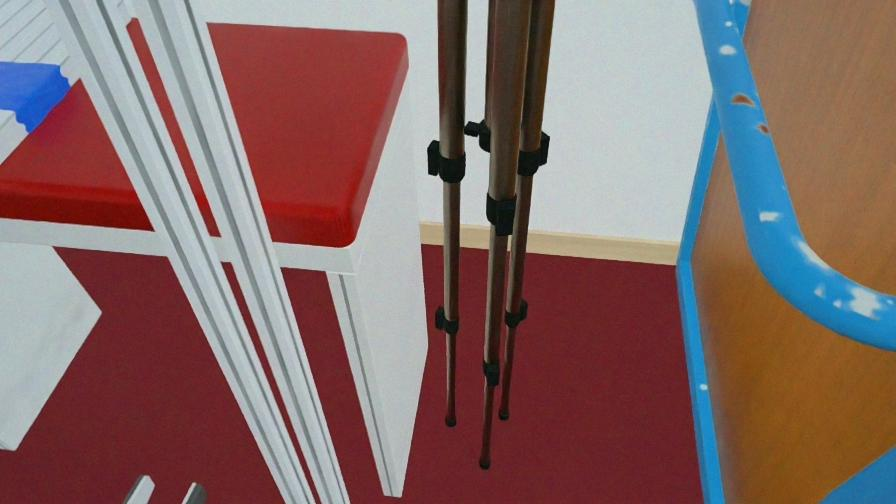

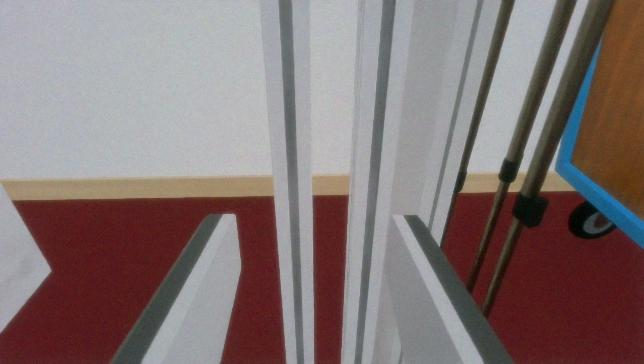

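Emit:
move(base={"x_m_s": 0.12, "for_s": 0.5})

Emit:
move(target={"side": "left", "x": 0.34, "y": 0.3205, "z": 0.545, "quat_wxyz": [0.5196, 0.4797, -0.4797, -0.5196]}, cameras=["left_wrist_camera"])

Scene clock: 613.17 s.
Joint torques (N m): left_arm=[2.3 3 1.9 -6.86 -0.16 -1.75 -0.18] | right_arm=[3.74 -8.36 -3.22 -5.01 0.45 -1.47 -0.04]
External joint torques (N m): left_arm=[1.17 -1.11 -0.45 -0.15 -0.36 0.1 -0.2] | right_arm=[-0.41 -0.19 0.63 -0.52 0.34 -0.37 -0.07]
Wrist force (N): left_arm=[-0.7 -5.8 -3.2] | right_arm=[-8.3 -2.5 -11.4]
Wrist torque (N m): left_arm=[0.01 -0.20 0.26] | right_arm=[-0.08 -0.70 -0.34]
Wrist force, peak (N): left_arm=[-0.7 -6.3 -3.6] | right_arm=[-8.4 -2.7 -11.6]
move: done
base_odometry: x=+0.459 y=+0.401 heading=+0.000
lidar_m: 0.54 0.47 1.04 4.15 2.15 1.55 1.48 1.54 2.09 1.11 0.41 0.40
base_status: done (sent for 0.5 of 0.5 s)
joint_positions: torso_squat_rad=+0.990 torso_shift_rad=+0.490 torso_pitch_rad=+0.190 torso_yaw_rad=+0.000 left_shoulder_pitch_rad=+0.381 left_shoulder_roll_rad=+0.252 left_shoulder_yaw_rad=-0.099 left_elbow_rad=-1.386 left_forearm_roll_rad=+0.127 left_wrist_pitch_rad=-0.677 left_hand_roll_rad=-1.456 left_gripper_m=+0.045 right_shoulder_pitch_rad=+0.400 right_shoulder_roll_rad=-0.350 right_shoulder_yaw_rad=+0.004 right_elbow_rad=-1.200 right_forearm_roll_rad=-0.043 right_wrist_pitch_rad=-0.006 right_hand_roll_rad=+0.044 right_gripper_m=+0.100 head_pan_rad=+0.200 head_tilt_rad=+0.700
joint_status: not commanded
wheel_motors_off: 0
motor_effort: left_wheel=-6(24) right_wheel=+0(32)
contact_limits: left_gripper_m 672.5 mA
chest: x=+0.0112 y=+0.0003 z=+0.9232 quat_wxyz=(+0.995, +0.000, +0.095, +0.000) (m; base frame)
left_hand: x=+0.3002 y=+0.3080 z=+0.5452 quat_wxyz=(+0.519, +0.480, -0.480, -0.520) (m; base frame)
right_hand: x=+0.1602 y=-0.4332 z=+0.3765 quat_wxyz=(+0.938, -0.152, -0.298, +0.085) (m; base frame)
camera_calibration:
head_camera: T_world_to_cam=[[0.139079, -0.990095, -0.0192206, 0.0175222], [-0.739125, -0.0908691, -0.667411, 0.853563], [0.659053, 0.107029, -0.744442, 0.725011], [0, 0, 0, 1]] pos_world=[0.150632, 0.0173137, 1.10974]
left_wrist_camera: T_world_to_cam=[[-0.0332841, -0.999173, 0.0233611, 0.304396], [-0.544091, -0.00149216, -0.839025, 0.65318], [0.838366, -0.0406368, -0.543591, 0.136002], [0, 0, 0, 1]] pos_world=[0.251501, 0.310645, 0.614853]
right_wrist_camera: T_world_to_cam=[[-0.804872, -0.234602, -0.545109, 0.234256], [-0.314342, 0.947639, 0.056295, 0.469905], [0.50336, 0.216661, -0.836473, 0.402241], [0, 0, 0, 1]] pos_world=[0.133785, -0.477493, 0.437705]

Scene clock: 614.03 s.
Joint torques (N m): left_arm=[0.16 4.84 1.95 -6.96 0.05 -1.79 0.38] | right_arm=[3.1 -8.56 -3.34 -5.32 0.3 -1.35 -0.25]
External joint torques (N m): left_arm=[0.96 0.1 -0.75 0.02 -0.17 0.05 0.37] | right_arm=[-1.05 -0.38 0.51 -0.84 0.18 -0.25 -0.28]
Wrist force (N): left_arm=[-1.0 -5.9 -3.1] | right_arm=[-8.4 -2.5 -11.4]
Wrist torque (N m): left_arm=[0.02 -0.20 0.24] | right_arm=[-0.09 -0.70 -0.34]
Wrist force, peak (N): left_arm=[-0.8 -6.4 -3.6] | right_arm=[-8.8 -2.8 -11.3]
move: done
base_odometry: x=+0.459 y=+0.401 heading=+0.000
lidar_m: 0.54 0.47 1.04 4.15 2.16 1.56 1.49 1.54 2.10 1.12 0.42 0.40
base_status: not commanded
joint_positions: torso_squat_rad=+0.990 torso_shift_rad=+0.490 torso_pitch_rad=+0.190 torso_yaw_rad=+0.000 left_shoulder_pitch_rad=+0.268 left_shoulder_roll_rad=+0.275 left_shoulder_yaw_rad=-0.075 left_elbow_rad=-1.330 left_forearm_roll_rad=+0.139 left_wrist_pitch_rad=-0.620 left_hand_roll_rad=-1.434 left_gripper_m=+0.045 right_shoulder_pitch_rad=+0.400 right_shoulder_roll_rad=-0.350 right_shoulder_yaw_rad=+0.004 right_elbow_rad=-1.200 right_forearm_roll_rad=-0.043 right_wrist_pitch_rad=-0.006 right_hand_roll_rad=+0.044 right_gripper_m=+0.100 head_pan_rad=+0.200 head_tilt_rad=+0.700
joint_status: all done
wheel_motors_off: 0
motor_effort: left_wheel=-5(6) right_wheel=+4(5)
contact_limits: left_gripper_m 672.5 mA
chest: x=+0.0112 y=+0.0003 z=+0.9232 quat_wxyz=(+0.995, +0.000, +0.095, +0.000) (m; base frame)
left_hand: x=+0.3400 y=+0.3204 z=+0.5452 quat_wxyz=(+0.520, +0.480, -0.480, -0.520) (m; base frame)
left_hand_status: reached (checked arc, planned for 0.4 s): 0 mm and 0.0 deg off.
right_hand: x=+0.1601 y=-0.4332 z=+0.3765 quat_wxyz=(+0.939, -0.152, -0.298, +0.085) (m; base frame)
pictures: left_wrist_camera
camera_calibration:
left_wrist_camera: T_world_to_cam=[[-0.0324895, -0.999196, 0.0234925, 0.317708], [-0.544848, -0.00199898, -0.838532, 0.674989], [0.837905, -0.0400433, -0.544345, 0.103457], [0, 0, 0, 1]] pos_world=[0.291402, 0.322945, 0.614853]

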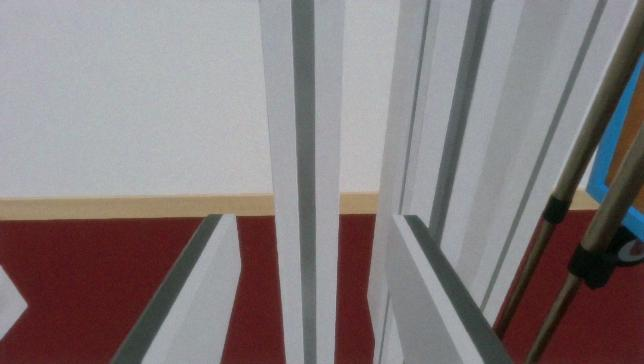

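Emit:
move(joints={"left_gripper_m": 0.041})

Emit:
move(target={"side": "left", "x": 0.37, "y": 0.3245, "z": 0.545, "quat_wxyz": [0.5196, 0.4797, -0.4797, -0.5196]}, cameras=["left_wrist_camera"])

Scene clock: 618.63 s.
Joint torques (N m): left_arm=[0.47 4.82 2.28 -6.83 0.12 -1.83 0.48] | right_arm=[4.01 -8.54 -3.52 -5.34 0.23 -1.19 -0.18]
External joint torques (N m): left_arm=[1.28 0.07 -0.42 0.15 -0.1 0.01 0.47] | right_arm=[-0.14 -0.37 0.32 -0.85 0.12 -0.09 -0.2]
Wrist force (N): left_arm=[-0.7 -6.1 -3.8] | right_arm=[-8.4 -2.5 -11.4]
Wrist torque (N m): left_arm=[0.08 -0.17 0.26] | right_arm=[-0.08 -0.70 -0.34]
Wrist force, peak (N): left_arm=[-0.8 -6.3 -3.3] | right_arm=[-8.5 -2.4 -11.7]
move: done
base_odometry: x=+0.459 y=+0.401 heading=+0.000
lidar_m: 0.53 0.47 1.04 4.15 2.15 1.56 1.48 1.54 2.10 1.11 0.42 0.39
base_status: not commanded
joint_positions: torso_squat_rad=+0.990 torso_shift_rad=+0.490 torso_pitch_rad=+0.190 torso_yaw_rad=+0.000 left_shoulder_pitch_rad=+0.268 left_shoulder_roll_rad=+0.275 left_shoulder_yaw_rad=-0.075 left_elbow_rad=-1.330 left_forearm_roll_rad=+0.139 left_wrist_pitch_rad=-0.620 left_hand_roll_rad=-1.434 left_gripper_m=+0.041 right_shoulder_pitch_rad=+0.400 right_shoulder_roll_rad=-0.350 right_shoulder_yaw_rad=+0.004 right_elbow_rad=-1.200 right_forearm_roll_rad=-0.043 right_wrist_pitch_rad=-0.006 right_hand_roll_rad=+0.044 right_gripper_m=+0.100 head_pan_rad=+0.200 head_tilt_rad=+0.700
joint_status: all done
wheel_motors_off: 0
motor_effort: left_wheel=-5(6) right_wheel=+5(5)
contact_limits: left_gripper_m 672.5 mA
chest: x=+0.0112 y=+0.0003 z=+0.9232 quat_wxyz=(+0.995, +0.000, +0.095, +0.000) (m; base frame)
left_hand: x=+0.3400 y=+0.3204 z=+0.5452 quat_wxyz=(+0.520, +0.480, -0.480, -0.520) (m; base frame)
right_hand: x=+0.1601 y=-0.4332 z=+0.3765 quat_wxyz=(+0.939, -0.152, -0.298, +0.085) (m; base frame)
camera_calibration:
head_camera: T_world_to_cam=[[0.139079, -0.990095, -0.0192206, 0.0175222], [-0.739125, -0.0908691, -0.667411, 0.853563], [0.659053, 0.107029, -0.744442, 0.725011], [0, 0, 0, 1]] pos_world=[0.150632, 0.0173137, 1.10974]
left_wrist_camera: T_world_to_cam=[[-0.0324895, -0.999196, 0.0234925, 0.317708], [-0.544848, -0.00199898, -0.838532, 0.674989], [0.837905, -0.0400433, -0.544345, 0.103457], [0, 0, 0, 1]] pos_world=[0.291402, 0.322945, 0.614853]
right_wrist_camera: T_world_to_cam=[[-0.804904, -0.234505, -0.545103, 0.234224], [-0.31426, 0.947663, 0.0563518, 0.469849], [0.503359, 0.216662, -0.836473, 0.402291], [0, 0, 0, 1]] pos_world=[0.133685, -0.477493, 0.437705]

Scene clock: 619.33 s.
Joint torques (N m): left_arm=[-1.24 5.46 3.17 -7.21 0.37 -1.87 0.59] | right_arm=[3.41 -8.23 -3.18 -5.21 0.33 -1.32 -0.19]
External joint torques (N m): left_arm=[1.1 0.36 0.37 -0.05 0.14 -0.04 0.58] | right_arm=[-0.74 -0.06 0.67 -0.73 0.22 -0.21 -0.22]
Wrist force (N): left_arm=[-0.8 -6.1 -3.1] | right_arm=[-8.3 -2.4 -11.1]
Wrist torque (N m): left_arm=[0.10 -0.19 0.20] | right_arm=[-0.09 -0.69 -0.34]
Wrist force, peak (N): left_arm=[-1.6 -6.0 -3.7] | right_arm=[-8.5 -2.6 -11.5]
move: done
base_odometry: x=+0.459 y=+0.401 heading=+0.000
lidar_m: 0.54 0.48 1.04 4.14 2.15 1.57 1.48 1.54 2.09 1.12 0.43 0.39
base_status: not commanded
joint_positions: torso_squat_rad=+0.990 torso_shift_rad=+0.490 torso_pitch_rad=+0.190 torso_yaw_rad=+0.000 left_shoulder_pitch_rad=+0.179 left_shoulder_roll_rad=+0.284 left_shoulder_yaw_rad=-0.064 left_elbow_rad=-1.275 left_forearm_roll_rad=+0.145 left_wrist_pitch_rad=-0.586 left_hand_roll_rad=-1.426 left_gripper_m=+0.041 right_shoulder_pitch_rad=+0.400 right_shoulder_roll_rad=-0.350 right_shoulder_yaw_rad=+0.004 right_elbow_rad=-1.200 right_forearm_roll_rad=-0.043 right_wrist_pitch_rad=-0.006 right_hand_roll_rad=+0.044 right_gripper_m=+0.100 head_pan_rad=+0.200 head_tilt_rad=+0.700
joint_status: all done
wheel_motors_off: 0
motor_effort: left_wheel=-4(6) right_wheel=+4(6)
contact_limits: left_gripper_m 672.5 mA
chest: x=+0.0112 y=+0.0003 z=+0.9232 quat_wxyz=(+0.995, +0.000, +0.095, +0.000) (m; base frame)
left_hand: x=+0.3700 y=+0.3243 z=+0.5451 quat_wxyz=(+0.520, +0.480, -0.480, -0.520) (m; base frame)
left_hand_status: reached (checked arc, planned for 0.3 s): 0 mm and 0.0 deg off.
right_hand: x=+0.1601 y=-0.4332 z=+0.3765 quat_wxyz=(+0.939, -0.152, -0.298, +0.085) (m; base frame)
pictures: left_wrist_camera
camera_calibration:
left_wrist_camera: T_world_to_cam=[[-0.0326114, -0.999188, 0.0236764, 0.322606], [-0.544664, -0.00209572, -0.838652, 0.691304], [0.83802, -0.0402453, -0.544153, 0.0783369], [0, 0, 0, 1]] pos_world=[0.321401, 0.326946, 0.614753]

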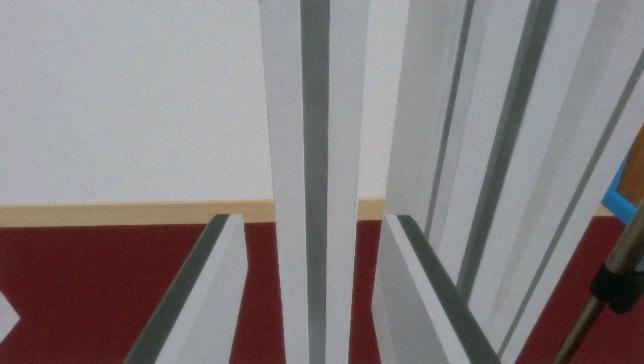

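Emit:
move(joints={"left_gripper_m": 0.039})

Emit:
move(target={"side": "left", "x": 0.392, "y": 0.3262, "z": 0.545, "quat_wxyz": [0.5196, 0.4797, -0.4797, -0.5196]}, cameras=["left_wrist_camera"])

Scene clock: 630.63 s.
Joint torques (N m): left_arm=[-1.78 5.54 2.73 -6.65 0.1 -2.01 0.37] | right_arm=[3.1 -9.19 -3.4 -5.16 0.34 -1.03 -0.11]
External joint torques (N m): left_arm=[0.56 0.44 -0.07 0.51 -0.13 -0.17 0.36] | right_arm=[-1.05 -1.02 0.45 -0.67 0.23 0.07 -0.13]
Wrist force (N): left_arm=[-0.8 -6.2 -3.2] | right_arm=[-8.1 -2.6 -11.3]
Wrist torque (N m): left_arm=[0.09 -0.21 0.21] | right_arm=[-0.06 -0.66 -0.34]
Wrist force, peak (N): left_arm=[-0.7 -6.5 -3.2] | right_arm=[-8.6 -2.6 -11.4]
move: done
base_odometry: x=+0.459 y=+0.401 heading=+0.000
lidar_m: 0.55 0.47 1.04 4.15 2.14 1.57 1.48 1.54 2.10 1.11 0.41 0.40
base_status: not commanded
joint_positions: torso_squat_rad=+0.990 torso_shift_rad=+0.490 torso_pitch_rad=+0.190 torso_yaw_rad=+0.000 left_shoulder_pitch_rad=+0.179 left_shoulder_roll_rad=+0.284 left_shoulder_yaw_rad=-0.064 left_elbow_rad=-1.275 left_forearm_roll_rad=+0.145 left_wrist_pitch_rad=-0.586 left_hand_roll_rad=-1.426 left_gripper_m=+0.039 right_shoulder_pitch_rad=+0.400 right_shoulder_roll_rad=-0.350 right_shoulder_yaw_rad=+0.004 right_elbow_rad=-1.200 right_forearm_roll_rad=-0.043 right_wrist_pitch_rad=-0.006 right_hand_roll_rad=+0.044 right_gripper_m=+0.100 head_pan_rad=+0.200 head_tilt_rad=+0.700
joint_status: all done
wheel_motors_off: 0
motor_effort: left_wheel=-5(5) right_wheel=+4(6)
contact_limits: left_gripper_m 672.5 mA
chest: x=+0.0112 y=+0.0003 z=+0.9232 quat_wxyz=(+0.995, +0.000, +0.095, +0.000) (m; base frame)
left_hand: x=+0.3700 y=+0.3243 z=+0.5451 quat_wxyz=(+0.520, +0.480, -0.480, -0.520) (m; base frame)
right_hand: x=+0.1601 y=-0.4332 z=+0.3765 quat_wxyz=(+0.939, -0.152, -0.298, +0.085) (m; base frame)
camera_calibration:
head_camera: T_world_to_cam=[[0.139079, -0.990095, -0.0192206, 0.0175222], [-0.739125, -0.0908691, -0.667411, 0.853563], [0.659053, 0.107029, -0.744442, 0.725011], [0, 0, 0, 1]] pos_world=[0.150632, 0.0173137, 1.10974]
left_wrist_camera: T_world_to_cam=[[-0.0326114, -0.999188, 0.0236764, 0.322606], [-0.544664, -0.00209572, -0.838652, 0.691304], [0.83802, -0.0402453, -0.544153, 0.0783369], [0, 0, 0, 1]] pos_world=[0.321401, 0.326946, 0.614753]
right_wrist_camera: T_world_to_cam=[[-0.804932, -0.234517, -0.545056, 0.234201], [-0.314257, 0.947664, 0.0563466, 0.469852], [0.503316, 0.216643, -0.836504, 0.402302], [0, 0, 0, 1]] pos_world=[0.133685, -0.477493, 0.437705]

Scene clock: 631.30 s.
Joint torques (N m): left_arm=[-3.04 5.34 2.43 -7.5 0.28 -1.99 0.64] | right_arm=[3.42 -8.48 -2.96 -5.4 0.31 -1.04 -0.15]
External joint torques (N m): left_arm=[0.46 -0.01 -0.42 -0.25 0.06 -0.15 0.62] | right_arm=[-0.73 -0.31 0.88 -0.92 0.2 0.06 -0.18]
Wrist force (N): left_arm=[-0.4 -6.1 -3.1] | right_arm=[-8.1 -2.7 -11.2]
Wrist torque (N m): left_arm=[0.10 -0.14 0.20] | right_arm=[-0.06 -0.67 -0.33]
Wrist force, peak (N): left_arm=[-0.6 -6.8 -3.8] | right_arm=[-8.4 -2.4 -11.4]
move: done
base_odometry: x=+0.459 y=+0.401 heading=+0.000
lidar_m: 0.54 0.47 1.03 4.15 2.15 1.57 1.48 1.54 2.10 1.12 0.42 0.39
base_status: not commanded
joint_positions: torso_squat_rad=+0.990 torso_shift_rad=+0.490 torso_pitch_rad=+0.190 torso_yaw_rad=+0.000 left_shoulder_pitch_rad=+0.111 left_shoulder_roll_rad=+0.288 left_shoulder_yaw_rad=-0.057 left_elbow_rad=-1.227 left_forearm_roll_rad=+0.149 left_wrist_pitch_rad=-0.567 left_hand_roll_rad=-1.422 left_gripper_m=+0.039 right_shoulder_pitch_rad=+0.400 right_shoulder_roll_rad=-0.350 right_shoulder_yaw_rad=+0.004 right_elbow_rad=-1.200 right_forearm_roll_rad=-0.043 right_wrist_pitch_rad=-0.006 right_hand_roll_rad=+0.044 right_gripper_m=+0.100 head_pan_rad=+0.200 head_tilt_rad=+0.700
joint_status: all done
wheel_motors_off: 0
motor_effort: left_wheel=-5(5) right_wheel=+2(6)
contact_limits: left_gripper_m 672.5 mA
chest: x=+0.0112 y=+0.0003 z=+0.9232 quat_wxyz=(+0.995, +0.000, +0.095, +0.000) (m; base frame)
left_hand: x=+0.3920 y=+0.3261 z=+0.5451 quat_wxyz=(+0.520, +0.480, -0.480, -0.520) (m; base frame)
left_hand_status: reached (checked arc, planned for 0.3 s): 0 mm and 0.0 deg off.
right_hand: x=+0.1601 y=-0.4332 z=+0.3765 quat_wxyz=(+0.939, -0.152, -0.298, +0.085) (m; base frame)
pictures: left_wrist_camera
camera_calibration:
left_wrist_camera: T_world_to_cam=[[-0.0326348, -0.999192, 0.023454, 0.325268], [-0.544589, -0.00189991, -0.838701, 0.703231], [0.838068, -0.0401436, -0.544087, 0.0598822], [0, 0, 0, 1]] pos_world=[0.343401, 0.328745, 0.614753]

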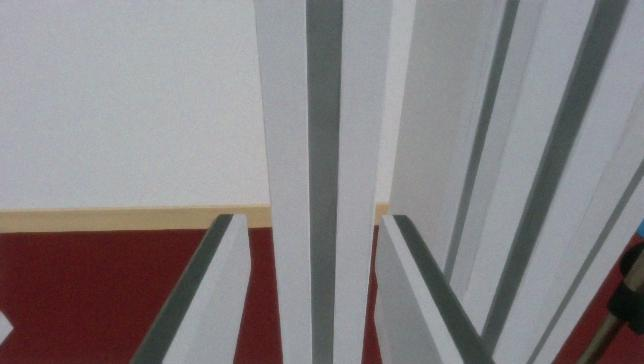

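Emit:
move(target={"side": "left", "x": 0.414, "y": 0.3255, "z": 0.545, "quat_wxyz": [0.5196, 0.4797, -0.4797, -0.5196]}, cameras=["left_wrist_camera", "head_camera"])

Scene clock: 642.30 s.
Joint torques (N m): left_arm=[-4.11 4.75 3.16 -7.14 0.18 -1.86 0.52] | right_arm=[3.68 -8.58 -3.42 -5.48 0.43 -1.27 -0.08]
External joint torques (N m): left_arm=[0.57 -0.76 0.34 0.19 -0.04 -0.02 0.51] | right_arm=[-0.47 -0.41 0.43 -0.99 0.32 -0.17 -0.11]
Wrist force (N): left_arm=[-0.3 -5.7 -3.3] | right_arm=[-8.2 -2.6 -11.5]
Wrist torque (N m): left_arm=[0.05 -0.15 0.24] | right_arm=[-0.07 -0.70 -0.33]
Wrist force, peak (N): left_arm=[-0.5 -6.9 -3.5] | right_arm=[-8.4 -2.6 -11.6]
move: done
base_odometry: x=+0.459 y=+0.401 heading=+0.000
lidar_m: 0.55 0.47 1.03 4.15 2.15 1.56 1.49 1.54 2.08 1.11 0.42 0.39
base_status: not commanded
joint_positions: torso_squat_rad=+0.990 torso_shift_rad=+0.490 torso_pitch_rad=+0.190 torso_yaw_rad=+0.000 left_shoulder_pitch_rad=+0.042 left_shoulder_roll_rad=+0.287 left_shoulder_yaw_rad=-0.051 left_elbow_rad=-1.173 left_forearm_roll_rad=+0.152 left_wrist_pitch_rad=-0.550 left_hand_roll_rad=-1.423 left_gripper_m=+0.039 right_shoulder_pitch_rad=+0.400 right_shoulder_roll_rad=-0.350 right_shoulder_yaw_rad=+0.004 right_elbow_rad=-1.200 right_forearm_roll_rad=-0.043 right_wrist_pitch_rad=-0.006 right_hand_roll_rad=+0.044 right_gripper_m=+0.100 head_pan_rad=+0.200 head_tilt_rad=+0.700
joint_status: all done
wheel_motors_off: 0
motor_effort: left_wheel=-5(5) right_wheel=+3(5)
contact_limits: left_gripper_m 672.5 mA
chest: x=+0.0112 y=+0.0003 z=+0.9232 quat_wxyz=(+0.995, +0.000, +0.095, +0.000) (m; base frame)
left_hand: x=+0.4140 y=+0.3254 z=+0.5451 quat_wxyz=(+0.520, +0.480, -0.480, -0.520) (m; base frame)
left_hand_status: reached (checked arc, planned for 0.3 s): 0 mm and 0.0 deg off.
right_hand: x=+0.1601 y=-0.4332 z=+0.3765 quat_wxyz=(+0.939, -0.152, -0.298, +0.085) (m; base frame)
pictures: head_camera, left_wrist_camera
camera_calibration:
head_camera: T_world_to_cam=[[0.139006, -0.990104, -0.0192863, 0.0176066], [-0.739139, -0.090771, -0.667409, 0.853562], [0.659053, 0.107029, -0.744442, 0.725011], [0, 0, 0, 1]] pos_world=[0.150632, 0.0173139, 1.10974]
left_wrist_camera: T_world_to_cam=[[-0.0327175, -0.999188, 0.023507, 0.32528], [-0.54466, -0.00189591, -0.838655, 0.715153], [0.838019, -0.040242, -0.544156, 0.0415928], [0, 0, 0, 1]] pos_world=[0.365302, 0.328045, 0.614753]

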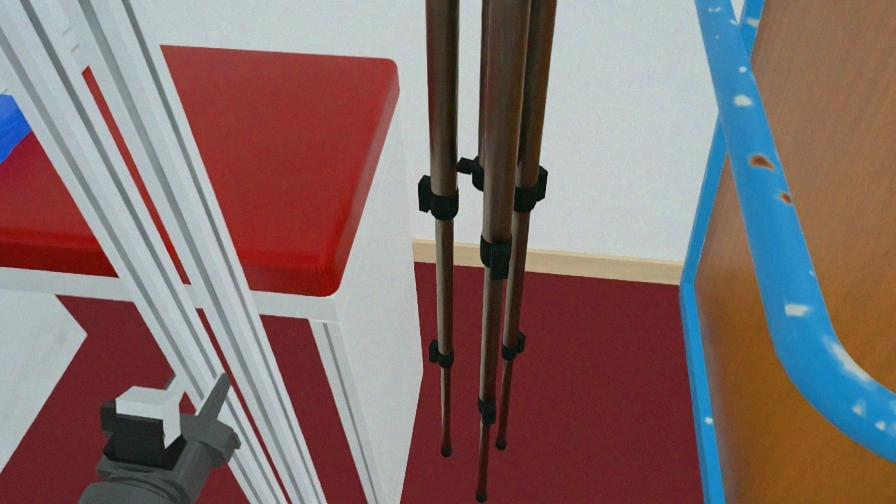

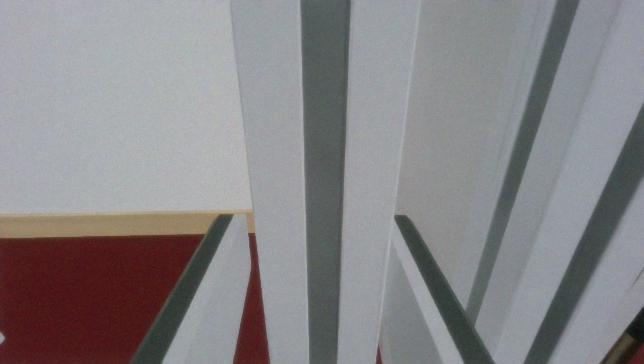

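Emit:
move(target={"side": "left", "x": 0.42, "y": 0.3252, "z": 0.545, "quat_wxyz": [0.5196, 0.4797, -0.4797, -0.5196]})

Emit:
move(joints={"left_gripper_m": 0.015}, cameras=["left_wrist_camera"])

Scene clock: 647.40 s.
Joint torques (N m): left_arm=[-4.68 5.35 3.12 -7.06 0.26 -2.04 0.2] | right_arm=[3.44 -8.67 -3.22 -5.63 0.31 -1.32 -0.31]
External joint torques (N m): left_arm=[0.32 -0.21 0.32 0.29 0.04 -0.2 0.19] | right_arm=[-0.7 -0.5 0.63 -1.14 0.2 -0.22 -0.34]
Wrist force (N): left_arm=[-0.4 -6.0 -3.4] | right_arm=[-8.4 -2.5 -11.6]
Wrist torque (N m): left_arm=[0.07 -0.15 0.23] | right_arm=[-0.08 -0.70 -0.34]
Wrist force, peak (N): left_arm=[-1.5 -7.2 -2.5] | right_arm=[-8.4 -2.5 -11.7]
move: done
base_odometry: x=+0.459 y=+0.401 heading=+0.000
lidar_m: 0.55 0.47 1.05 4.15 2.15 1.56 1.48 1.54 2.09 1.12 0.43 0.39
base_status: not commanded
joint_positions: torso_squat_rad=+0.990 torso_shift_rad=+0.490 torso_pitch_rad=+0.190 torso_yaw_rad=+0.000 left_shoulder_pitch_rad=+0.023 left_shoulder_roll_rad=+0.287 left_shoulder_yaw_rad=-0.050 left_elbow_rad=-1.158 left_forearm_roll_rad=+0.152 left_wrist_pitch_rad=-0.546 left_hand_roll_rad=-1.423 left_gripper_m=+0.039 right_shoulder_pitch_rad=+0.400 right_shoulder_roll_rad=-0.350 right_shoulder_yaw_rad=+0.004 right_elbow_rad=-1.200 right_forearm_roll_rad=-0.043 right_wrist_pitch_rad=-0.006 right_hand_roll_rad=+0.044 right_gripper_m=+0.100 head_pan_rad=+0.200 head_tilt_rad=+0.700
joint_status: all done
wheel_motors_off: 0
motor_effort: left_wheel=-5(6) right_wheel=+5(7)
contact_limits: left_gripper_m 672.5 mA
chest: x=+0.0112 y=+0.0003 z=+0.9232 quat_wxyz=(+0.995, +0.000, +0.095, +0.000) (m; base frame)
left_hand: x=+0.4199 y=+0.3251 z=+0.5451 quat_wxyz=(+0.520, +0.480, -0.480, -0.520) (m; base frame)
left_hand_status: reached (checked arc, planned for 0.2 s): 0 mm and 0.0 deg off.
right_hand: x=+0.1601 y=-0.4332 z=+0.3765 quat_wxyz=(+0.939, -0.152, -0.298, +0.085) (m; base frame)
camera_calibration:
head_camera: T_world_to_cam=[[0.139006, -0.990104, -0.0192863, 0.0176205], [-0.739139, -0.090771, -0.667409, 0.853488], [0.659053, 0.107029, -0.744442, 0.725077], [0, 0, 0, 1]] pos_world=[0.150532, 0.0173139, 1.10974]
left_wrist_camera: T_world_to_cam=[[-0.0327705, -0.999188, 0.0234223, 0.325142], [-0.544657, -0.00179601, -0.838657, 0.718417], [0.838018, -0.0402404, -0.544157, 0.0366871], [0, 0, 0, 1]] pos_world=[0.371202, 0.327645, 0.614853]
right_wrist_camera: T_world_to_cam=[[-0.804904, -0.234505, -0.545103, 0.234224], [-0.31426, 0.947663, 0.0563518, 0.469849], [0.503359, 0.216662, -0.836473, 0.402291], [0, 0, 0, 1]] pos_world=[0.133685, -0.477493, 0.437705]

Scene clock: 648.13 s.
Joint torques (N m): left_arm=[-4.8 5.33 2.84 -7.14 0.03 -2.02 0.06] | right_arm=[3.31 -8.25 -3.16 -5.46 0.4 -1.19 -0.16]
External joint torques (N m): left_arm=[0.2 -0.22 0.04 0.21 -0.19 -0.18 0.05] | right_arm=[-0.84 -0.08 0.68 -0.98 0.29 -0.08 -0.19]
Wrist force (N): left_arm=[0.8 -4.6 -2.8] | right_arm=[-8.1 -2.6 -11.2]
Wrist torque (N m): left_arm=[0.07 -0.24 0.92] | right_arm=[-0.08 -0.69 -0.33]
Wrist force, peak (N): left_arm=[0.9 -6.1 -3.1] | right_arm=[-8.3 -2.6 -11.5]
move: off_target
base_odometry: x=+0.459 y=+0.401 heading=+0.000
lidar_m: 0.55 0.47 1.04 4.14 2.15 1.57 1.48 1.54 2.09 1.12 0.42 0.40
base_status: not commanded
joint_positions: torso_squat_rad=+0.990 torso_shift_rad=+0.490 torso_pitch_rad=+0.190 torso_yaw_rad=+0.000 left_shoulder_pitch_rad=+0.023 left_shoulder_roll_rad=+0.287 left_shoulder_yaw_rad=-0.050 left_elbow_rad=-1.158 left_forearm_roll_rad=+0.152 left_wrist_pitch_rad=-0.546 left_hand_roll_rad=-1.423 left_gripper_m=+0.031 right_shoulder_pitch_rad=+0.400 right_shoulder_roll_rad=-0.350 right_shoulder_yaw_rad=+0.004 right_elbow_rad=-1.200 right_forearm_roll_rad=-0.043 right_wrist_pitch_rad=-0.006 right_hand_roll_rad=+0.044 right_gripper_m=+0.100 head_pan_rad=+0.200 head_tilt_rad=+0.700
joint_status: left_gripper_m off_target (ended at +0.031, target +0.015)
wheel_motors_off: 0
motor_effort: left_wheel=-4(5) right_wheel=+3(5)
contact_limits: left_gripper_m 672.5 mA
chest: x=+0.0112 y=+0.0003 z=+0.9232 quat_wxyz=(+0.995, +0.000, +0.095, +0.000) (m; base frame)
left_hand: x=+0.4199 y=+0.3251 z=+0.5451 quat_wxyz=(+0.520, +0.480, -0.480, -0.520) (m; base frame)
right_hand: x=+0.1601 y=-0.4332 z=+0.3765 quat_wxyz=(+0.939, -0.152, -0.298, +0.085) (m; base frame)
pictures: left_wrist_camera
camera_calibration:
left_wrist_camera: T_world_to_cam=[[-0.0326134, -0.999188, 0.0236765, 0.324928], [-0.544593, -0.00209808, -0.838698, 0.718516], [0.838066, -0.0402468, -0.544082, 0.036626], [0, 0, 0, 1]] pos_world=[0.371201, 0.327646, 0.614853]

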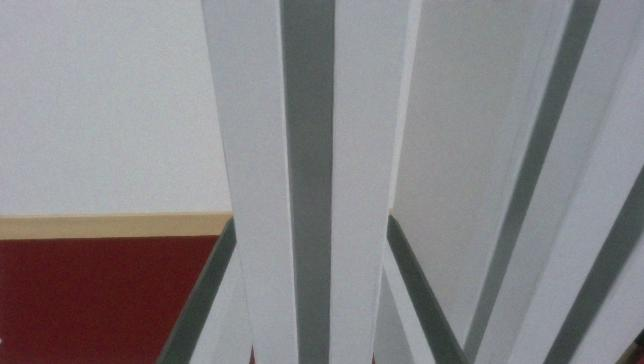

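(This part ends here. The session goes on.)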